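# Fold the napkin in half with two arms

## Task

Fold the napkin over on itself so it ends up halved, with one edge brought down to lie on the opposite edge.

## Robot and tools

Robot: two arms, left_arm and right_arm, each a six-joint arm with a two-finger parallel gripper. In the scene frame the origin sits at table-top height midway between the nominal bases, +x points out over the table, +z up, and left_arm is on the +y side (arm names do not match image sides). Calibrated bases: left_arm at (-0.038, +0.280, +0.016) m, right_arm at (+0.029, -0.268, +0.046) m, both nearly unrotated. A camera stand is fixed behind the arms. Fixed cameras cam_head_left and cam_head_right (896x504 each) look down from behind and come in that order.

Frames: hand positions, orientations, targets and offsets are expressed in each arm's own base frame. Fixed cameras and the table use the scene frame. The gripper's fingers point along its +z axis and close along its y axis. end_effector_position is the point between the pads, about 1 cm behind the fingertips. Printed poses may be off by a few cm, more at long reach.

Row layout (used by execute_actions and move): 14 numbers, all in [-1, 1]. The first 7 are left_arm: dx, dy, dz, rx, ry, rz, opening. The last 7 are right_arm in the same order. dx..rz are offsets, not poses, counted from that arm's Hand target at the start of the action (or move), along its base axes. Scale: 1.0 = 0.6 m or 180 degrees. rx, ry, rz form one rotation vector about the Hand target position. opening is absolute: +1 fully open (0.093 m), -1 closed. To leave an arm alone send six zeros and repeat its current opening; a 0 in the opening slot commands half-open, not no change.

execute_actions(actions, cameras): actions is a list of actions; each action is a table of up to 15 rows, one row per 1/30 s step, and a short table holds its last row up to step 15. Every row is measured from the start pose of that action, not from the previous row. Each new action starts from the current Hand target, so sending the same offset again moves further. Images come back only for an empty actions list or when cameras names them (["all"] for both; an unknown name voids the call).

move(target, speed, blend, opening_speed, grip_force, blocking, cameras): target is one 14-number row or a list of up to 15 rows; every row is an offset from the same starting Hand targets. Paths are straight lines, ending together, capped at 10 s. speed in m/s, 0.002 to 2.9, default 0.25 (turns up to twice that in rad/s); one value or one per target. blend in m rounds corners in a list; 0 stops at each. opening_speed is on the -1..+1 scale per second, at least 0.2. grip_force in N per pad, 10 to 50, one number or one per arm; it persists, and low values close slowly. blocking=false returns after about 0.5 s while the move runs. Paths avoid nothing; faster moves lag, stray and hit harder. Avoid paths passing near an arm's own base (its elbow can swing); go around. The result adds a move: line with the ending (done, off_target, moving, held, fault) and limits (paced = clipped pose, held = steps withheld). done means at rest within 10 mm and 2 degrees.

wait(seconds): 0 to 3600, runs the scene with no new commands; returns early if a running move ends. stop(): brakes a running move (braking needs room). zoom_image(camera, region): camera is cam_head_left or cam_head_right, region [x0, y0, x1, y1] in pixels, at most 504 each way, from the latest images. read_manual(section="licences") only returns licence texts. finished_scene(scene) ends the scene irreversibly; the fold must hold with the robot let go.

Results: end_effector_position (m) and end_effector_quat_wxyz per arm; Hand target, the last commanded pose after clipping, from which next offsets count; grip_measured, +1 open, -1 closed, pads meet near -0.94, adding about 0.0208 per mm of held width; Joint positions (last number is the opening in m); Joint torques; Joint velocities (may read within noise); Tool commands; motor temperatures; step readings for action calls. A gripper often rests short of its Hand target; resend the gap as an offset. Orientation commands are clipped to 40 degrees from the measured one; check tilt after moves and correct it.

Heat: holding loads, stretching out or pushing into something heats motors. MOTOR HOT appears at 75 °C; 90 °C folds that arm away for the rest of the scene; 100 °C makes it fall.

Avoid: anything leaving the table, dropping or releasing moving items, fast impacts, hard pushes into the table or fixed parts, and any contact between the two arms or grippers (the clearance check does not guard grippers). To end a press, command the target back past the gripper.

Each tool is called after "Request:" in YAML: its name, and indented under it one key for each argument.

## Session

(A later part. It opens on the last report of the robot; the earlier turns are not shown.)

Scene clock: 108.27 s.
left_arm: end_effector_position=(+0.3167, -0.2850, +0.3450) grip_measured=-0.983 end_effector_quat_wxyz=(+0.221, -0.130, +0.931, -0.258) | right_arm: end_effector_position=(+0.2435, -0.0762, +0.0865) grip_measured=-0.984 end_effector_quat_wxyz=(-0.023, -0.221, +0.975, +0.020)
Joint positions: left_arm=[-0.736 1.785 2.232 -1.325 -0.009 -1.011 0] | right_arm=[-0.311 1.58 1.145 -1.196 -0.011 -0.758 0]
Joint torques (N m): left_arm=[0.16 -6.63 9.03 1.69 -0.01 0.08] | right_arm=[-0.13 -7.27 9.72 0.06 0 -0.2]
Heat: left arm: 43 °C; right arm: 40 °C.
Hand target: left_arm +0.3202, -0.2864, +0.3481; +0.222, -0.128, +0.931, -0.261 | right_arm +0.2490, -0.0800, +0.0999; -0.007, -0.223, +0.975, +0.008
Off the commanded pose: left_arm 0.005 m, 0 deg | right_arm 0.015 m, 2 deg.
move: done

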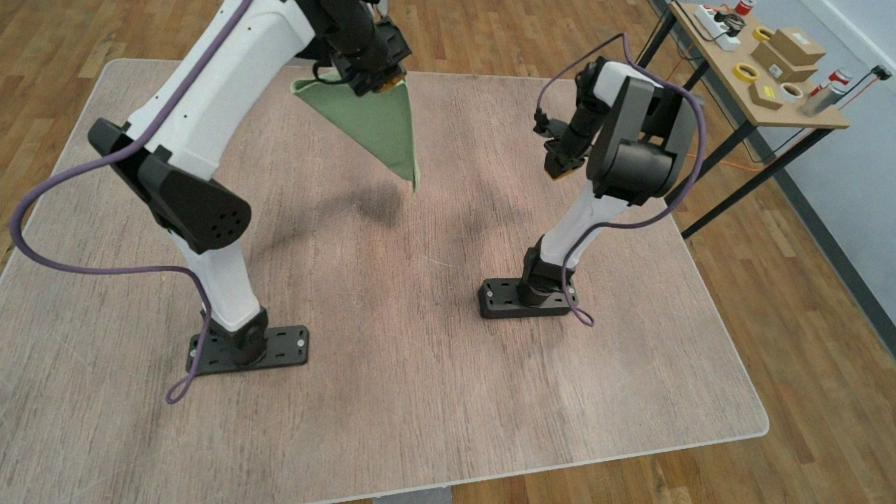

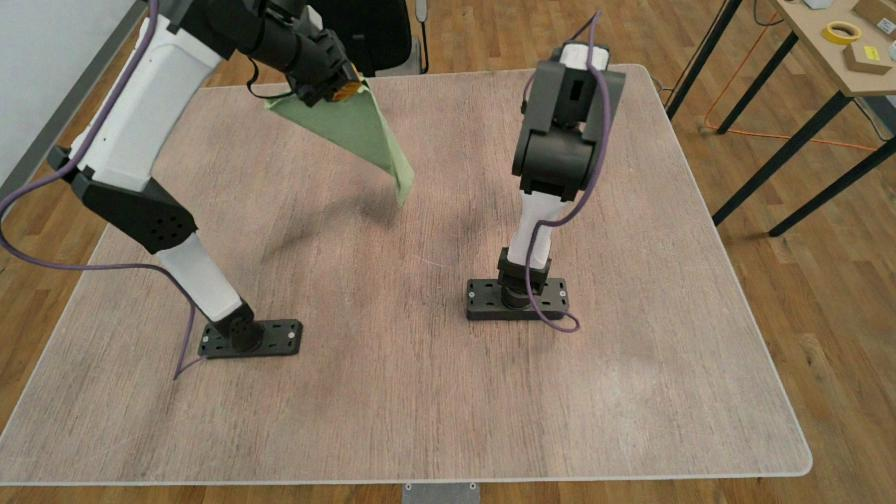

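Request:
wait:
  seconds: 1.5
  cameras: []

Request:
move:
  target:
    - [0,0.12,-0.11,0.06,0.05,-0.03,-1,0,0,0,0,0,0,-1]
    - [0,0.25,-0.23,0.12,0.10,-0.06,-1,0,0,0,0,0,0,-1]
    - [0,0.34,-0.34,0.17,0.1446,-0.0834,-1,0,0,0,0,0,0,-1]
  speed: 0.15
  blend: 0.02
  cameras: ["all"]

Request:
zoom_image:
  camera: "cam_head_left"
  region: [240, 120, 440, 250]

Request:
zoom_image:
  camera: "cam_head_right"
  region: [240, 120, 440, 250]

Scene clock: 110.47 s.
left_arm: end_effector_position=(+0.3166, -0.2849, +0.3448) grip_measured=-0.983 end_effector_quat_wxyz=(+0.221, -0.130, +0.932, -0.257) | right_arm: end_effector_position=(+0.2435, -0.0762, +0.0865) grip_measured=-0.984 end_effector_quat_wxyz=(-0.023, -0.221, +0.975, +0.020)
Joint positions: left_arm=[-0.736 1.785 2.232 -1.325 -0.009 -1.011 0] | right_arm=[-0.311 1.58 1.145 -1.196 -0.011 -0.758 0]
Joint torques (N m): left_arm=[0.14 -6.65 9.03 1.7 0.01 0.08] | right_arm=[-0.14 -7.31 9.78 0.04 0.03 -0.22]
Heat: left arm: 42 °C; right arm: 40 °C.
Hand target: left_arm +0.3202, -0.2864, +0.3481; +0.222, -0.128, +0.931, -0.261 | right_arm +0.2490, -0.0800, +0.0999; -0.007, -0.223, +0.975, +0.008
Tool commands: left_gripper/opening=-1.0 right_gripper/opening=-1.0
Off the commanded pose: left_arm 0.005 m, 0 deg | right_arm 0.015 m, 2 deg.
wait: 1.50 s; at rest from the start

Scene clock: 113.77 s.
left_arm: end_effector_position=(+0.3173, -0.0856, +0.1519) grip_measured=-0.983 end_effector_quat_wxyz=(+0.004, -0.002, +1.000, -0.006) | right_arm: end_effector_position=(+0.2435, -0.0762, +0.0865) grip_measured=-0.984 end_effector_quat_wxyz=(-0.023, -0.221, +0.975, +0.020)
Joint positions: left_arm=[-0.258 1.78 1.629 -1.409 0.01 -0.262 0] | right_arm=[-0.311 1.58 1.145 -1.196 -0.011 -0.758 0]
Joint torques (N m): left_arm=[0.18 -7.19 5.2 0.59 -0.17 0.06] | right_arm=[-0.14 -7.17 9.8 0.05 0.05 -0.16]
Heat: left arm: 42 °C; right arm: 40 °C.
Hand target: left_arm +0.3202, -0.0824, +0.1441; +0.000, +0.000, +1.000, +0.000 | right_arm +0.2490, -0.0800, +0.0999; -0.007, -0.223, +0.975, +0.008
Off the commanded pose: left_arm 0.009 m, 1 deg | right_arm 0.015 m, 2 deg.
move: done

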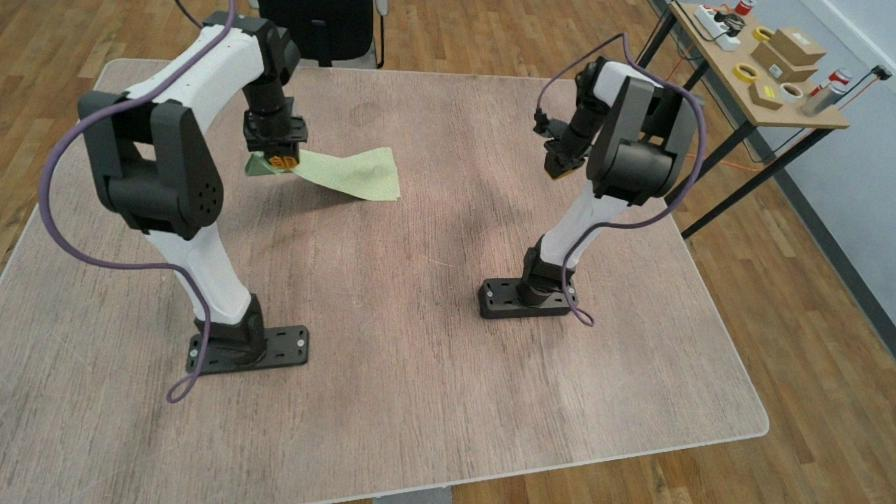

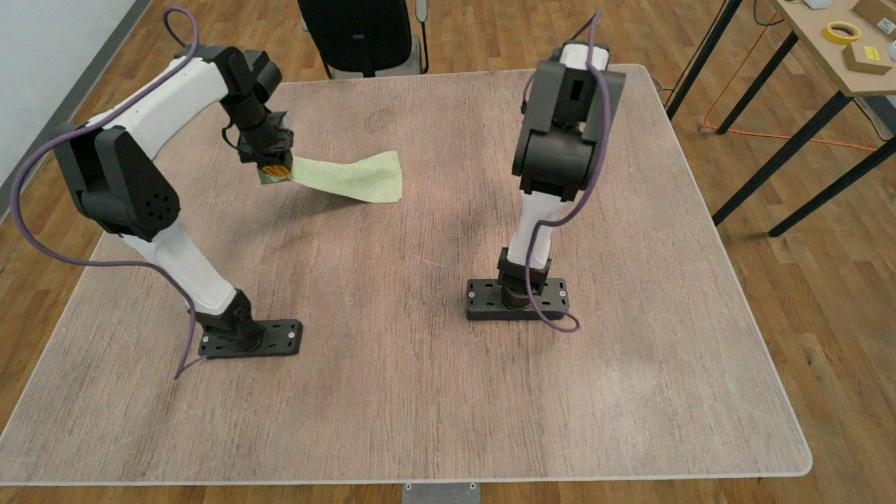

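Scaled by 2.520 from the camera's image (finer frame: 1280x720).

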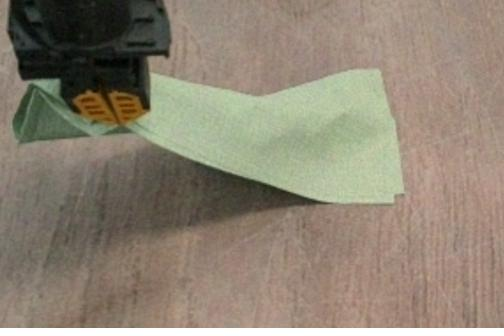

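Scaled by 2.520 from the camera's image (finer frame: 1280x720).

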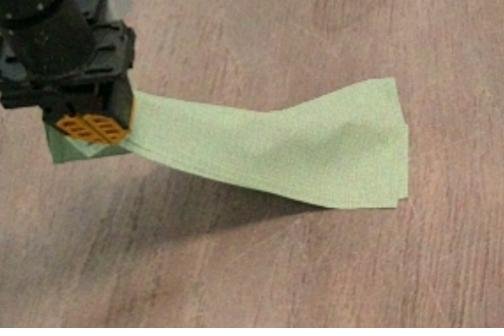

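Request:
zoom_image:
  camera: "cam_head_left"
  region: [340, 140, 420, 210]

Request:
zoom_image:
  camera: "cam_head_right"
  region: [340, 140, 420, 210]

Scaled by 6.300 from the camera's image (finer frame: 1280x720).

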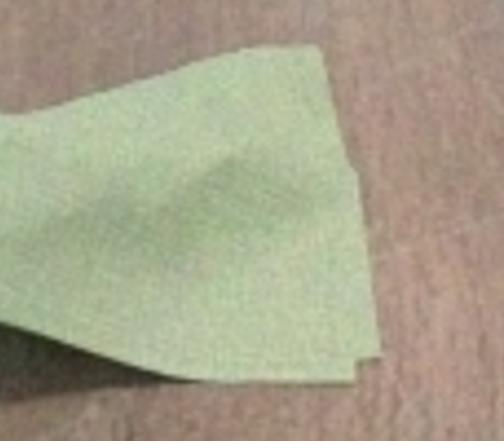

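Scaled by 6.300 from the camera's image (finer frame: 1280x720).

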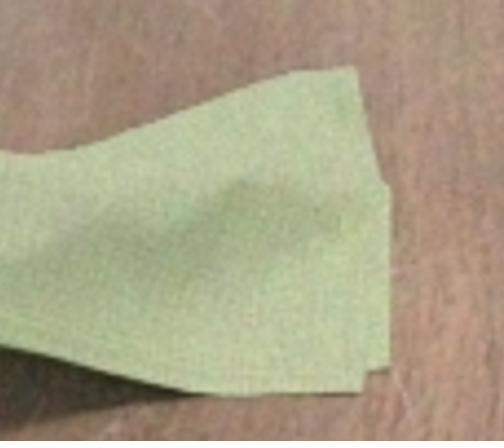

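Request:
move:
  target:
    - [0,0.05,-0.15,0,0,0,-1,0,0,0,0,0,0,-1]
    - [0,0.04,-0.22,0,0,0,-1,0,0,0,0,0,0,-1]
  speed: 0.12
  blend: [0.01,0]
  cameras: ["all"]

Request:
zoom_image:
  camera: "cam_head_left"
  region: [220, 120, 420, 250]

Request:
zoom_image:
  camera: "cam_head_right"
  region: [220, 120, 420, 250]

Scene clock: 116.13 s.
left_arm: end_effector_position=(+0.3216, -0.0586, +0.0208) grip_measured=-0.983 end_effector_quat_wxyz=(+0.006, -0.004, +1.000, -0.005) | right_arm: end_effector_position=(+0.2435, -0.0762, +0.0865) grip_measured=-0.984 end_effector_quat_wxyz=(-0.023, -0.221, +0.975, +0.020)
Joint positions: left_arm=[-0.176 1.854 1.189 -0.893 0.008 -0.184 0] | right_arm=[-0.311 1.58 1.145 -1.196 -0.011 -0.758 0]
Joint torques (N m): left_arm=[-0.66 -6.98 4.94 0.63 -0.14 -0.01] | right_arm=[-0.02 -7.3 9.98 0.03 0.01 -0.19]
Heat: left arm: 42 °C; right arm: 40 °C.
Hand target: left_arm +0.3201, -0.0584, +0.0121; +0.000, +0.000, +1.000, +0.000 | right_arm +0.2490, -0.0800, +0.0999; -0.007, -0.223, +0.975, +0.008
Off the commanded pose: left_arm 0.009 m, 1 deg | right_arm 0.015 m, 2 deg.
move: done

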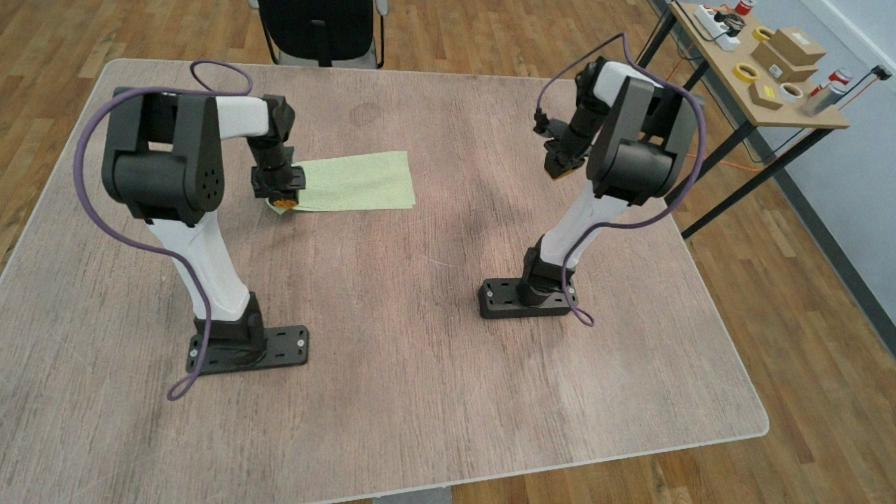

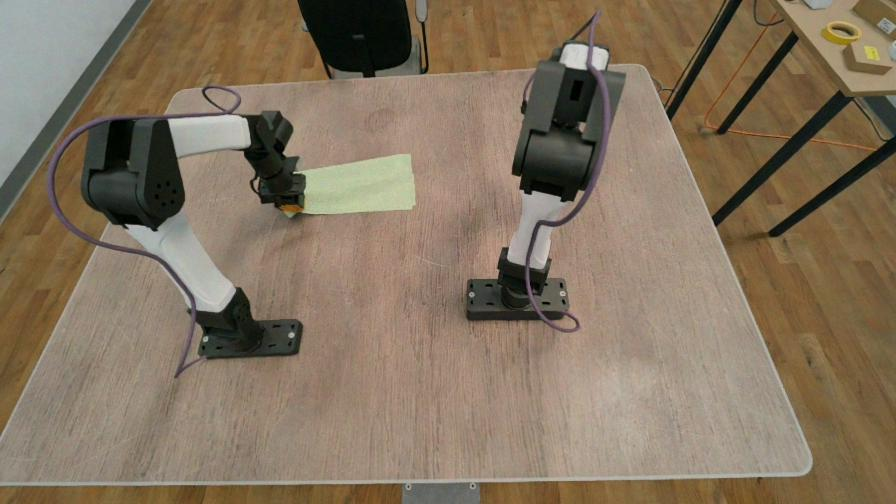

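Scaled by 2.520 from the camera's image (finer frame: 1280x720).

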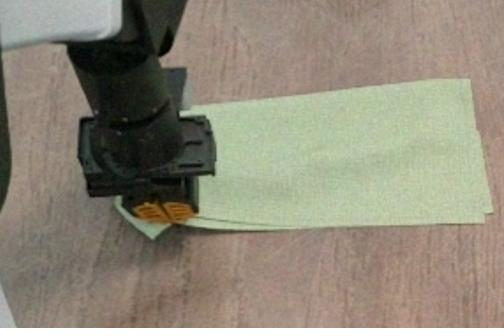

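Scaled by 2.520 from the camera's image (finer frame: 1280x720).

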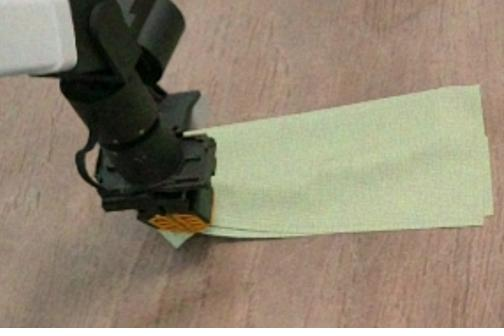

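Request:
move:
  target: [0,0.08,-0.005,0,0,0,-1,0,0,0,0,0,0,-1]
  speed: 0.12
  cameras: ["all"]

Request:
zoom_image:
  camera: "cam_head_left"
  region: [200, 120, 420, 250]

Request:
zoom_image:
  camera: "cam_head_right"
  region: [200, 120, 420, 250]

Scene clock: 117.60 s.
left_arm: end_effector_position=(+0.3209, -0.0134, +0.0141) grip_measured=-0.983 end_effector_quat_wxyz=(+0.001, -0.002, +1.000, -0.003) | right_arm: end_effector_position=(+0.2435, -0.0762, +0.0865) grip_measured=-0.984 end_effector_quat_wxyz=(-0.023, -0.221, +0.975, +0.020)
Joint positions: left_arm=[-0.039 1.854 1.16 -0.874 0.006 -0.042 0] | right_arm=[-0.311 1.58 1.145 -1.196 -0.011 -0.758 0]
Joint torques (N m): left_arm=[0.21 -8.13 4.75 0.6 -0.08 0.05] | right_arm=[-0.24 -7.27 9.58 0.04 0 -0.19]
Heat: left arm: 42 °C; right arm: 40 °C.
Hand target: left_arm +0.3202, -0.0103, +0.0091; +0.000, +0.000, +1.000, +0.000 | right_arm +0.2490, -0.0800, +0.0999; -0.007, -0.223, +0.975, +0.008
Off the commanded pose: left_arm 0.006 m, 0 deg | right_arm 0.015 m, 2 deg.
move: done

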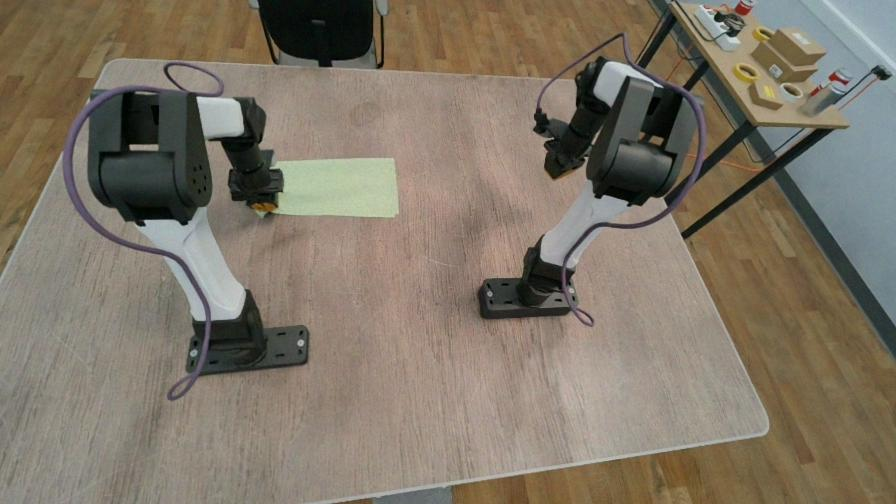

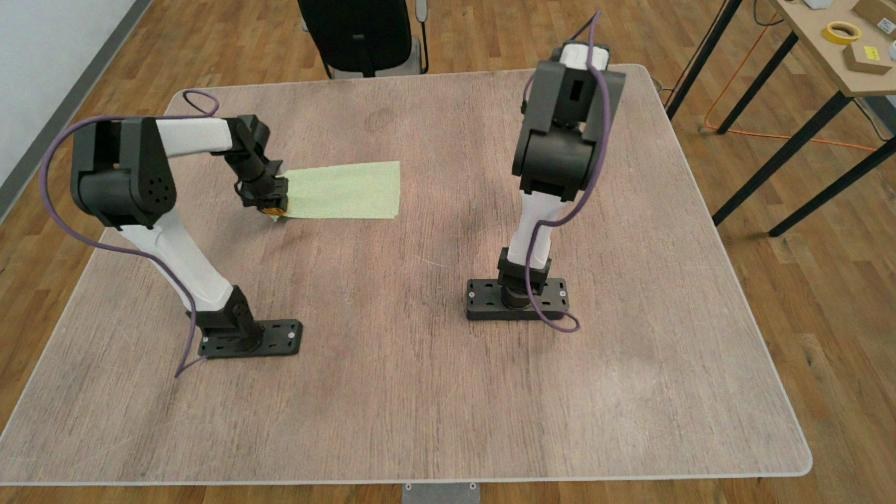

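Scaled by 2.291 from the camera's image (finer frame: 1280x720).

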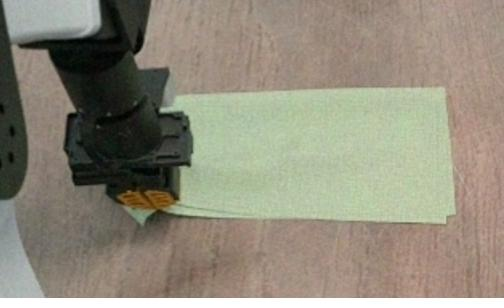

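Scaled by 2.291 from the camera's image (finer frame: 1280x720).

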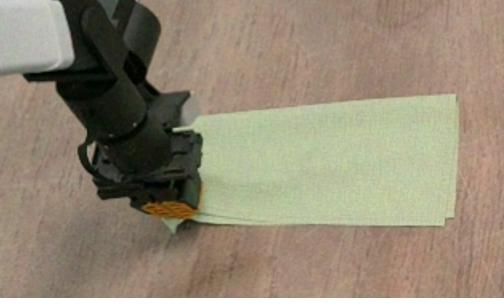

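Request:
zoom_image:
  camera: "cam_head_left"
  region: [230, 170, 320, 240]

Request:
zoom_image:
  camera: "cam_head_right"
  region: [250, 170, 340, 240]

Scaled by 5.600 from the camera's image (finer frame: 1280x720).

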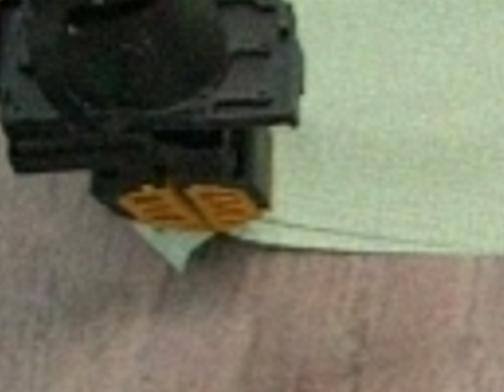

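Scaled by 5.600 from the camera's image (finer frame: 1280x720).

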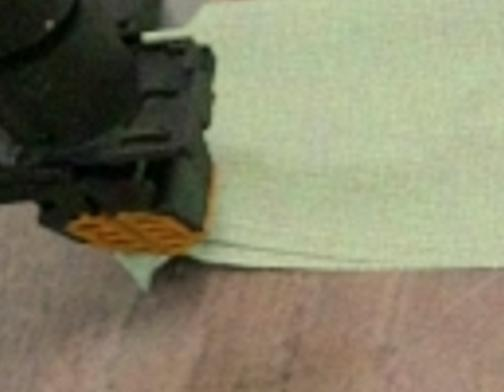

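Request:
move:
  target: [0,-0.03,-0.0225,0,0,0,-1,0,0,0,0,0,0,-1]
  speed: 0.06
  cameras: ["all"]

Request:
zoom_image:
  camera: "cam_head_left"
  region: [230, 170, 320, 240]

Request:
zoom_image:
  camera: "cam_head_right"
  region: [250, 170, 340, 240]

Scene clock: 125.93 s.
left_arm: end_effector_position=(+0.3220, -0.0274, +0.0040) grip_measured=-0.983 end_effector_quat_wxyz=(+0.006, +0.001, +1.000, -0.003) | right_arm: end_effector_position=(+0.2435, -0.0762, +0.0865) grip_measured=-0.984 end_effector_quat_wxyz=(-0.023, -0.221, +0.975, +0.020)
Joint positions: left_arm=[-0.082 1.87 1.137 -0.825 0.006 -0.079 0] | right_arm=[-0.311 1.58 1.145 -1.196 -0.011 -0.758 0]
Joint torques (N m): left_arm=[-0.92 -7.05 4.75 0.6 -0.12 -0.13] | right_arm=[-0.17 -7.27 9.69 0.04 0.01 -0.21]
Motor temperatures (°C): left_arm=[23 41 28 24 21 20 22] | right_arm=[21 40 35 23 20 23 20]
Heat: left arm: 41 °C; right arm: 40 °C.
Hand target: left_arm +0.3202, -0.0283, -0.0044; +0.000, +0.000, +1.000, +0.000 | right_arm +0.2490, -0.0800, +0.0999; -0.007, -0.223, +0.975, +0.008
Off the commanded pose: left_arm 0.009 m, 1 deg | right_arm 0.015 m, 2 deg.
move: done

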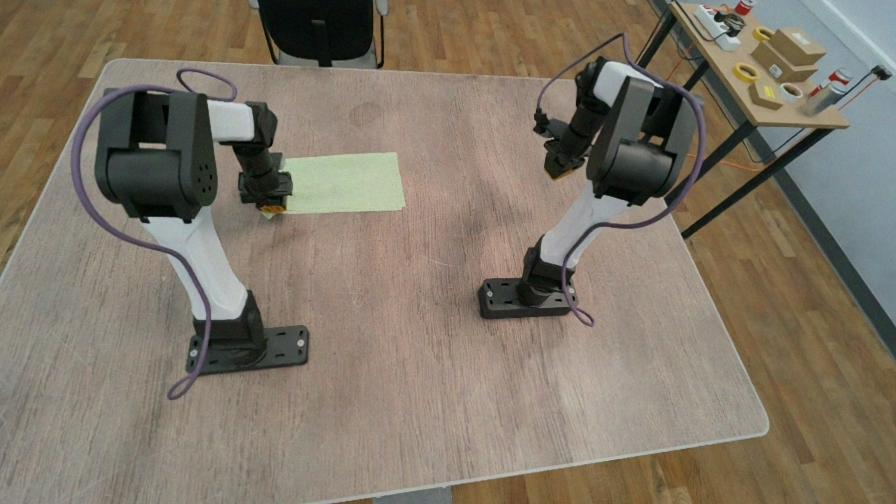

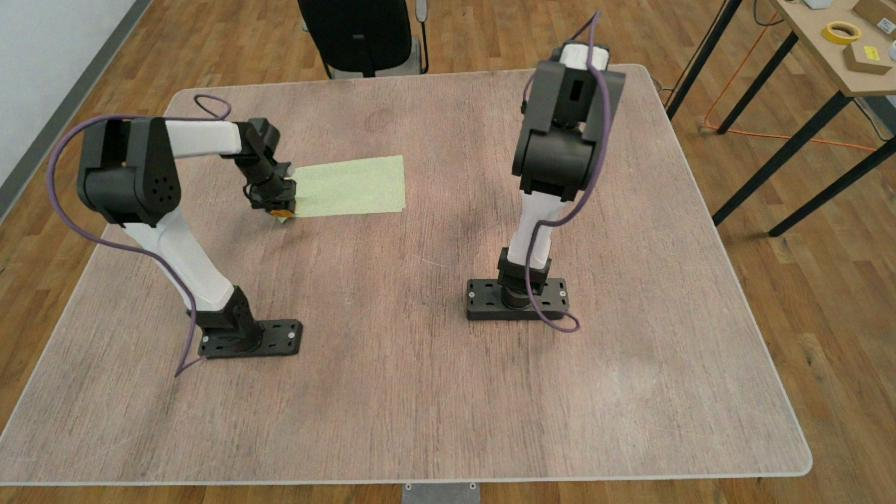

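Scaled by 5.600 from the camera's image (finer frame: 1280x720).

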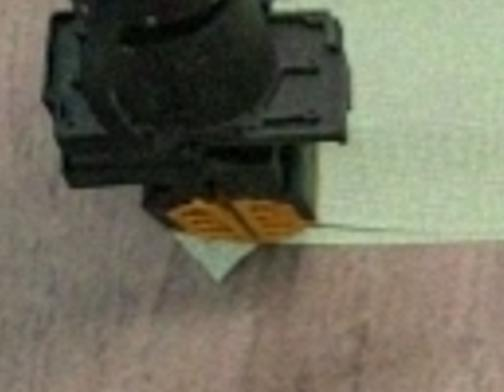

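Scaled by 5.600 from the camera's image (finer frame: 1280x720).

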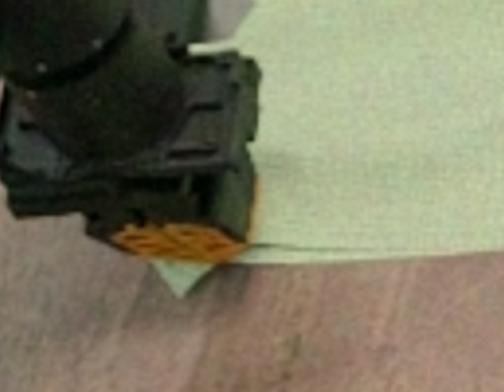

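Open slowly.

Request:
move:
  target: [0,0,0,0,0,0,0.0,0,0,0,0,0,0,-1]
  opening_speed: 0.6
  cameras: ["all"]

Request:
zoom_image:
  camera: "cam_head_left"
  region: [230, 170, 320, 240]

Request:
zoom_image:
  camera: "cam_head_right"
  region: [250, 170, 340, 240]

Scene clock: 128.10 s.
left_arm: end_effector_position=(+0.3224, -0.0275, +0.0040) grip_measured=-0.003 end_effector_quat_wxyz=(+0.007, +0.001, +1.000, -0.003) | right_arm: end_effector_position=(+0.2435, -0.0762, +0.0865) grip_measured=-0.984 end_effector_quat_wxyz=(-0.023, -0.221, +0.975, +0.020)
Joint positions: left_arm=[-0.082 1.87 1.137 -0.823 0.006 -0.08 0.045] | right_arm=[-0.311 1.58 1.145 -1.196 -0.011 -0.758 0]
Joint torques (N m): left_arm=[-0.87 -6.95 4.7 0.61 -0.1 -0.13] | right_arm=[-0.2 -7.32 9.66 0.01 -0.02 -0.21]
Heat: left arm: 41 °C; right arm: 40 °C.
Hand target: left_arm +0.3202, -0.0283, -0.0044; +0.000, +0.000, +1.000, +0.000 | right_arm +0.2490, -0.0800, +0.0999; -0.007, -0.223, +0.975, +0.008
Off the commanded pose: left_arm 0.009 m, 1 deg | right_arm 0.015 m, 2 deg.
move: done

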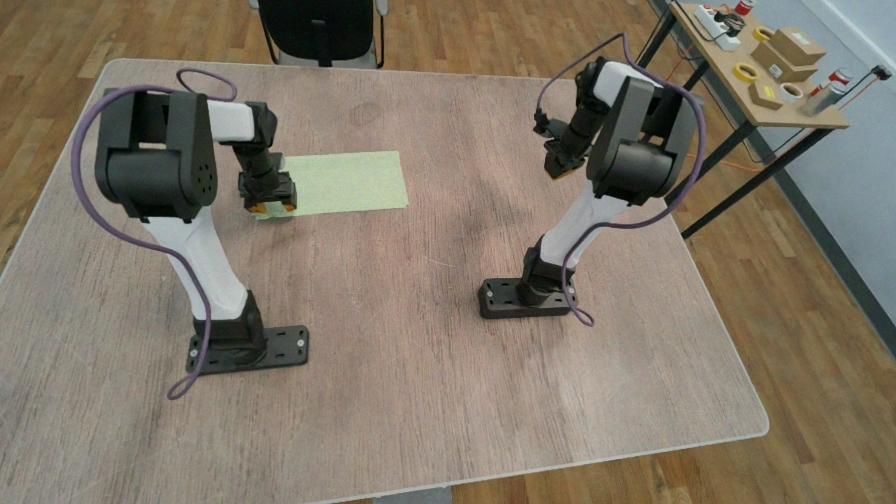

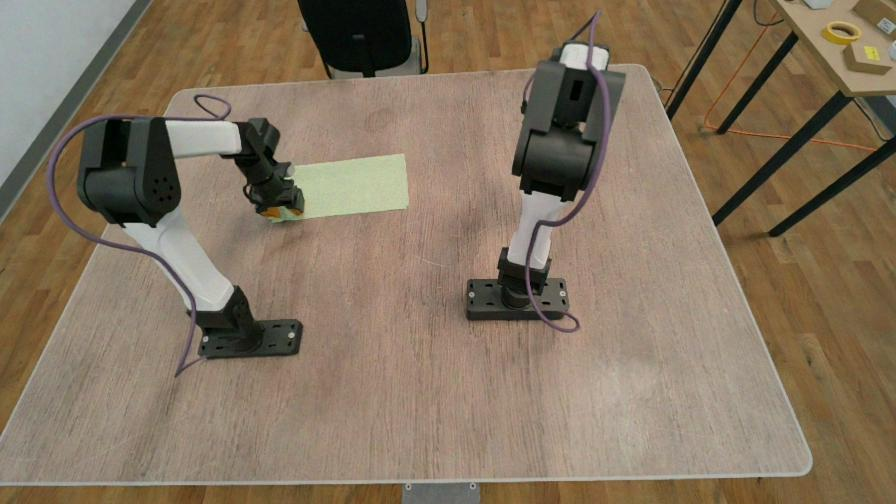

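Scaled by 5.600 from the camera's image (finer frame: 1280x720).

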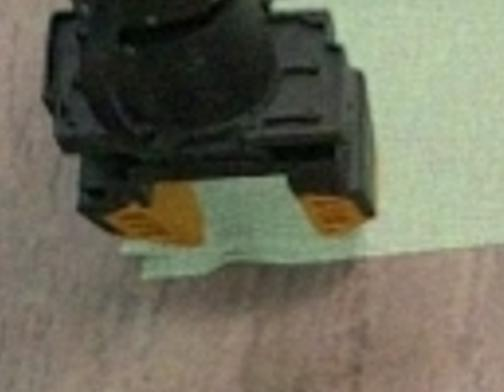

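Scaled by 5.600 from the camera's image (finer frame: 1280x720).

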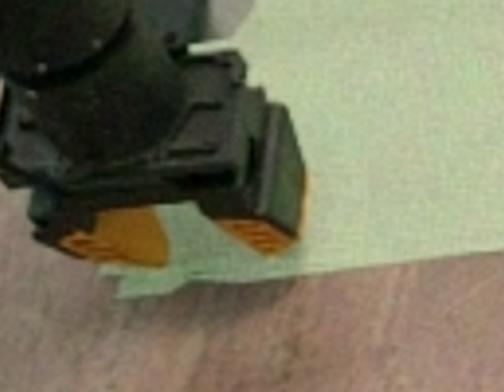

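Request:
move:
  target:
    - [0.012,0,0.04,0,0,0,0,0,0,0,0,0,0,-1]
    - [0.018,0,0.1,0,0,0,0,0,0,0,0,0,0,-1]
    - [0.0,0.15,0.25,0,0,0,0,0,0,0,0,0,0,-1]
    - [-0.15,0.2,0.25,0,0,0,0,0,0,0,0,0,0,-1]
  speed: [0.06,0.1,0.25,0.25]
  blend: [0.005,0.02,0.03,0]
  cameras: ["all"]

Request:
zoom_image:
  camera: "cam_head_left"
  region: [230, 130, 430, 240]

Request:
zoom_image:
  camera: "cam_head_right"
  region: [240, 130, 440, 240]

Scene clock: 130.97 s.
left_arm: end_effector_position=(+0.2379, +0.0921, +0.1425) grip_measured=-0.003 end_effector_quat_wxyz=(+0.001, -0.001, +1.000, -0.002) | right_arm: end_effector_position=(+0.2435, -0.0762, +0.0865) grip_measured=-0.984 end_effector_quat_wxyz=(-0.023, -0.221, +0.975, +0.020)
Joint positions: left_arm=[0.372 1.506 1.297 -1.361 0.004 0.369 0.045] | right_arm=[-0.311 1.58 1.145 -1.196 -0.011 -0.758 0]
Joint torques (N m): left_arm=[0.23 -8.54 5.2 0.21 -0.05 0.05] | right_arm=[-0.13 -7.31 9.83 0.03 0 -0.18]
Heat: left arm: 41 °C; right arm: 40 °C.
Hand target: left_arm +0.2302, +0.0917, +0.1456; +0.000, +0.000, +1.000, +0.000 | right_arm +0.2490, -0.0800, +0.0999; -0.007, -0.223, +0.975, +0.008
Off the commanded pose: left_arm 0.008 m, 0 deg | right_arm 0.015 m, 2 deg.
move: done; blend cut to 0.0181 m at target 2

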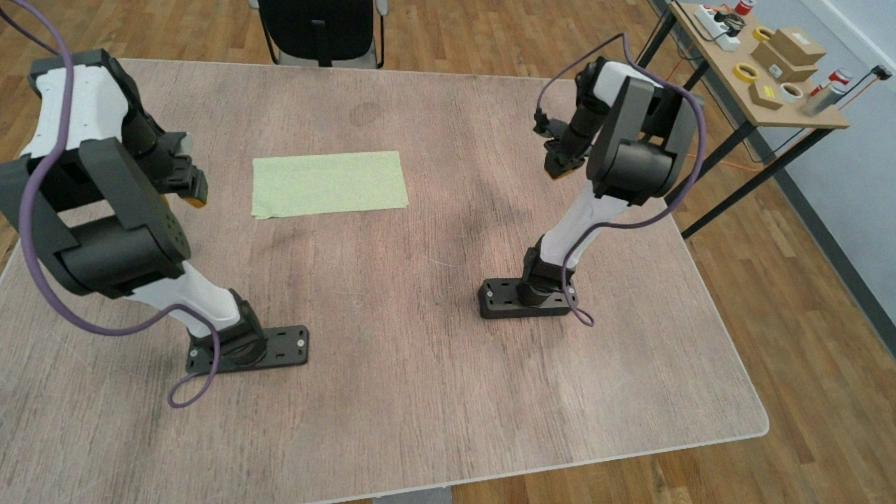

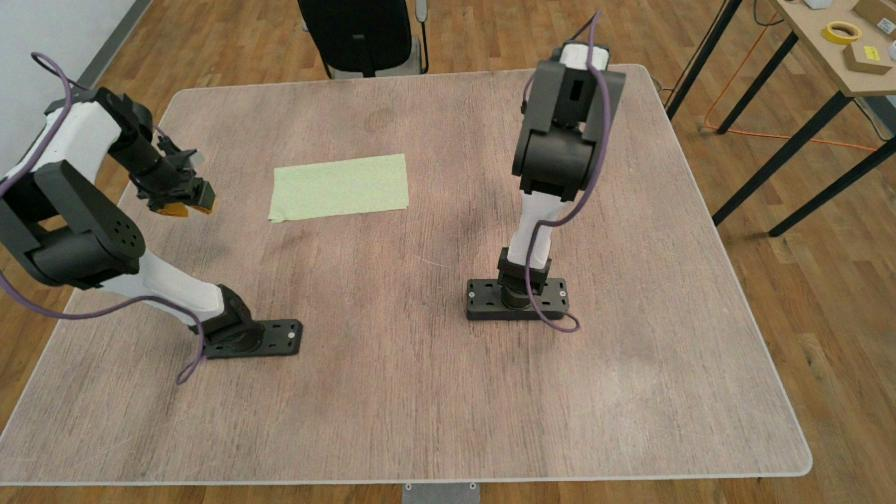

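Scaled by 2.520 from the camera's image (finer frame: 1280x720).

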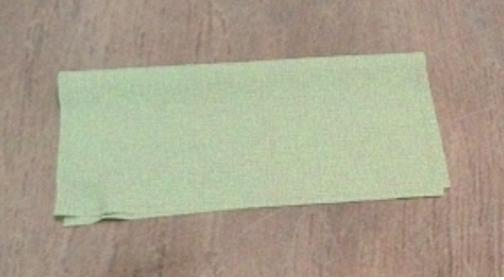

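Scaled by 2.520 from the camera's image (finer frame: 1280x720).

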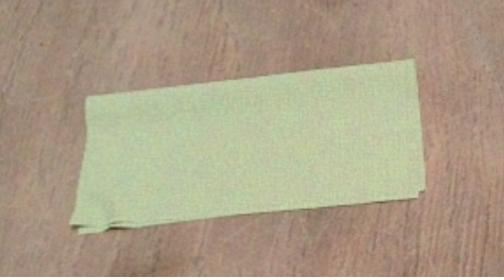

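Request:
zoom_image:
  camera: "cam_head_left"
  region: [240, 150, 310, 230]

Request:
zoom_image:
  camera: "cam_head_right"
  region: [255, 160, 325, 230]

Request:
zoom_image:
  camera: "cam_head_right"
  region: [360, 145, 430, 225]

Scaled by 6.300 from the camera's image (finer frame: 1280x720).

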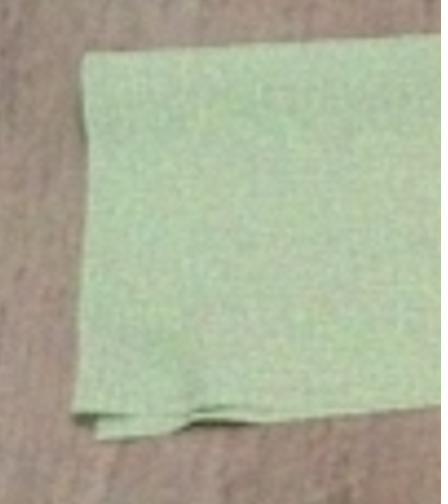

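Scaled by 7.200 from the camera's image (finer frame: 1280x720).

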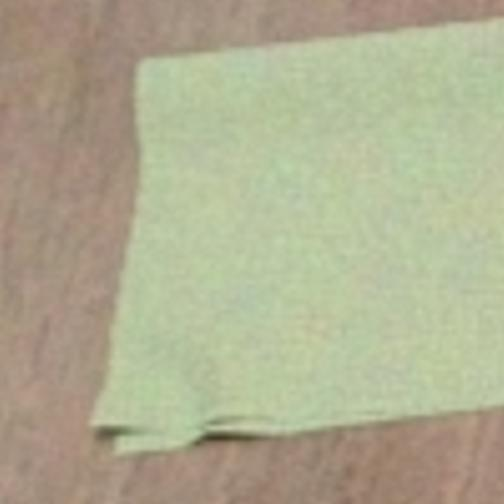

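Scaled by 6.300 from the camera's image (finer frame: 1280x720).

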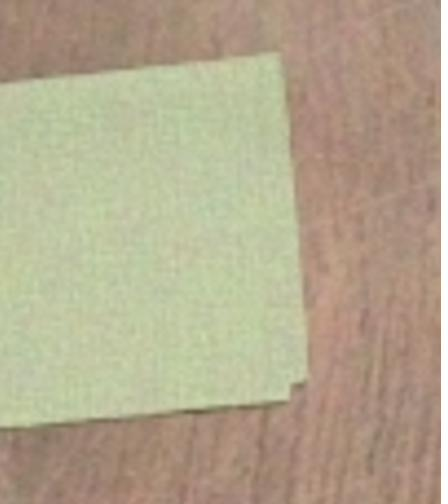

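Request:
finished_scene:
  scene: 2

The scene is finished: the task was done.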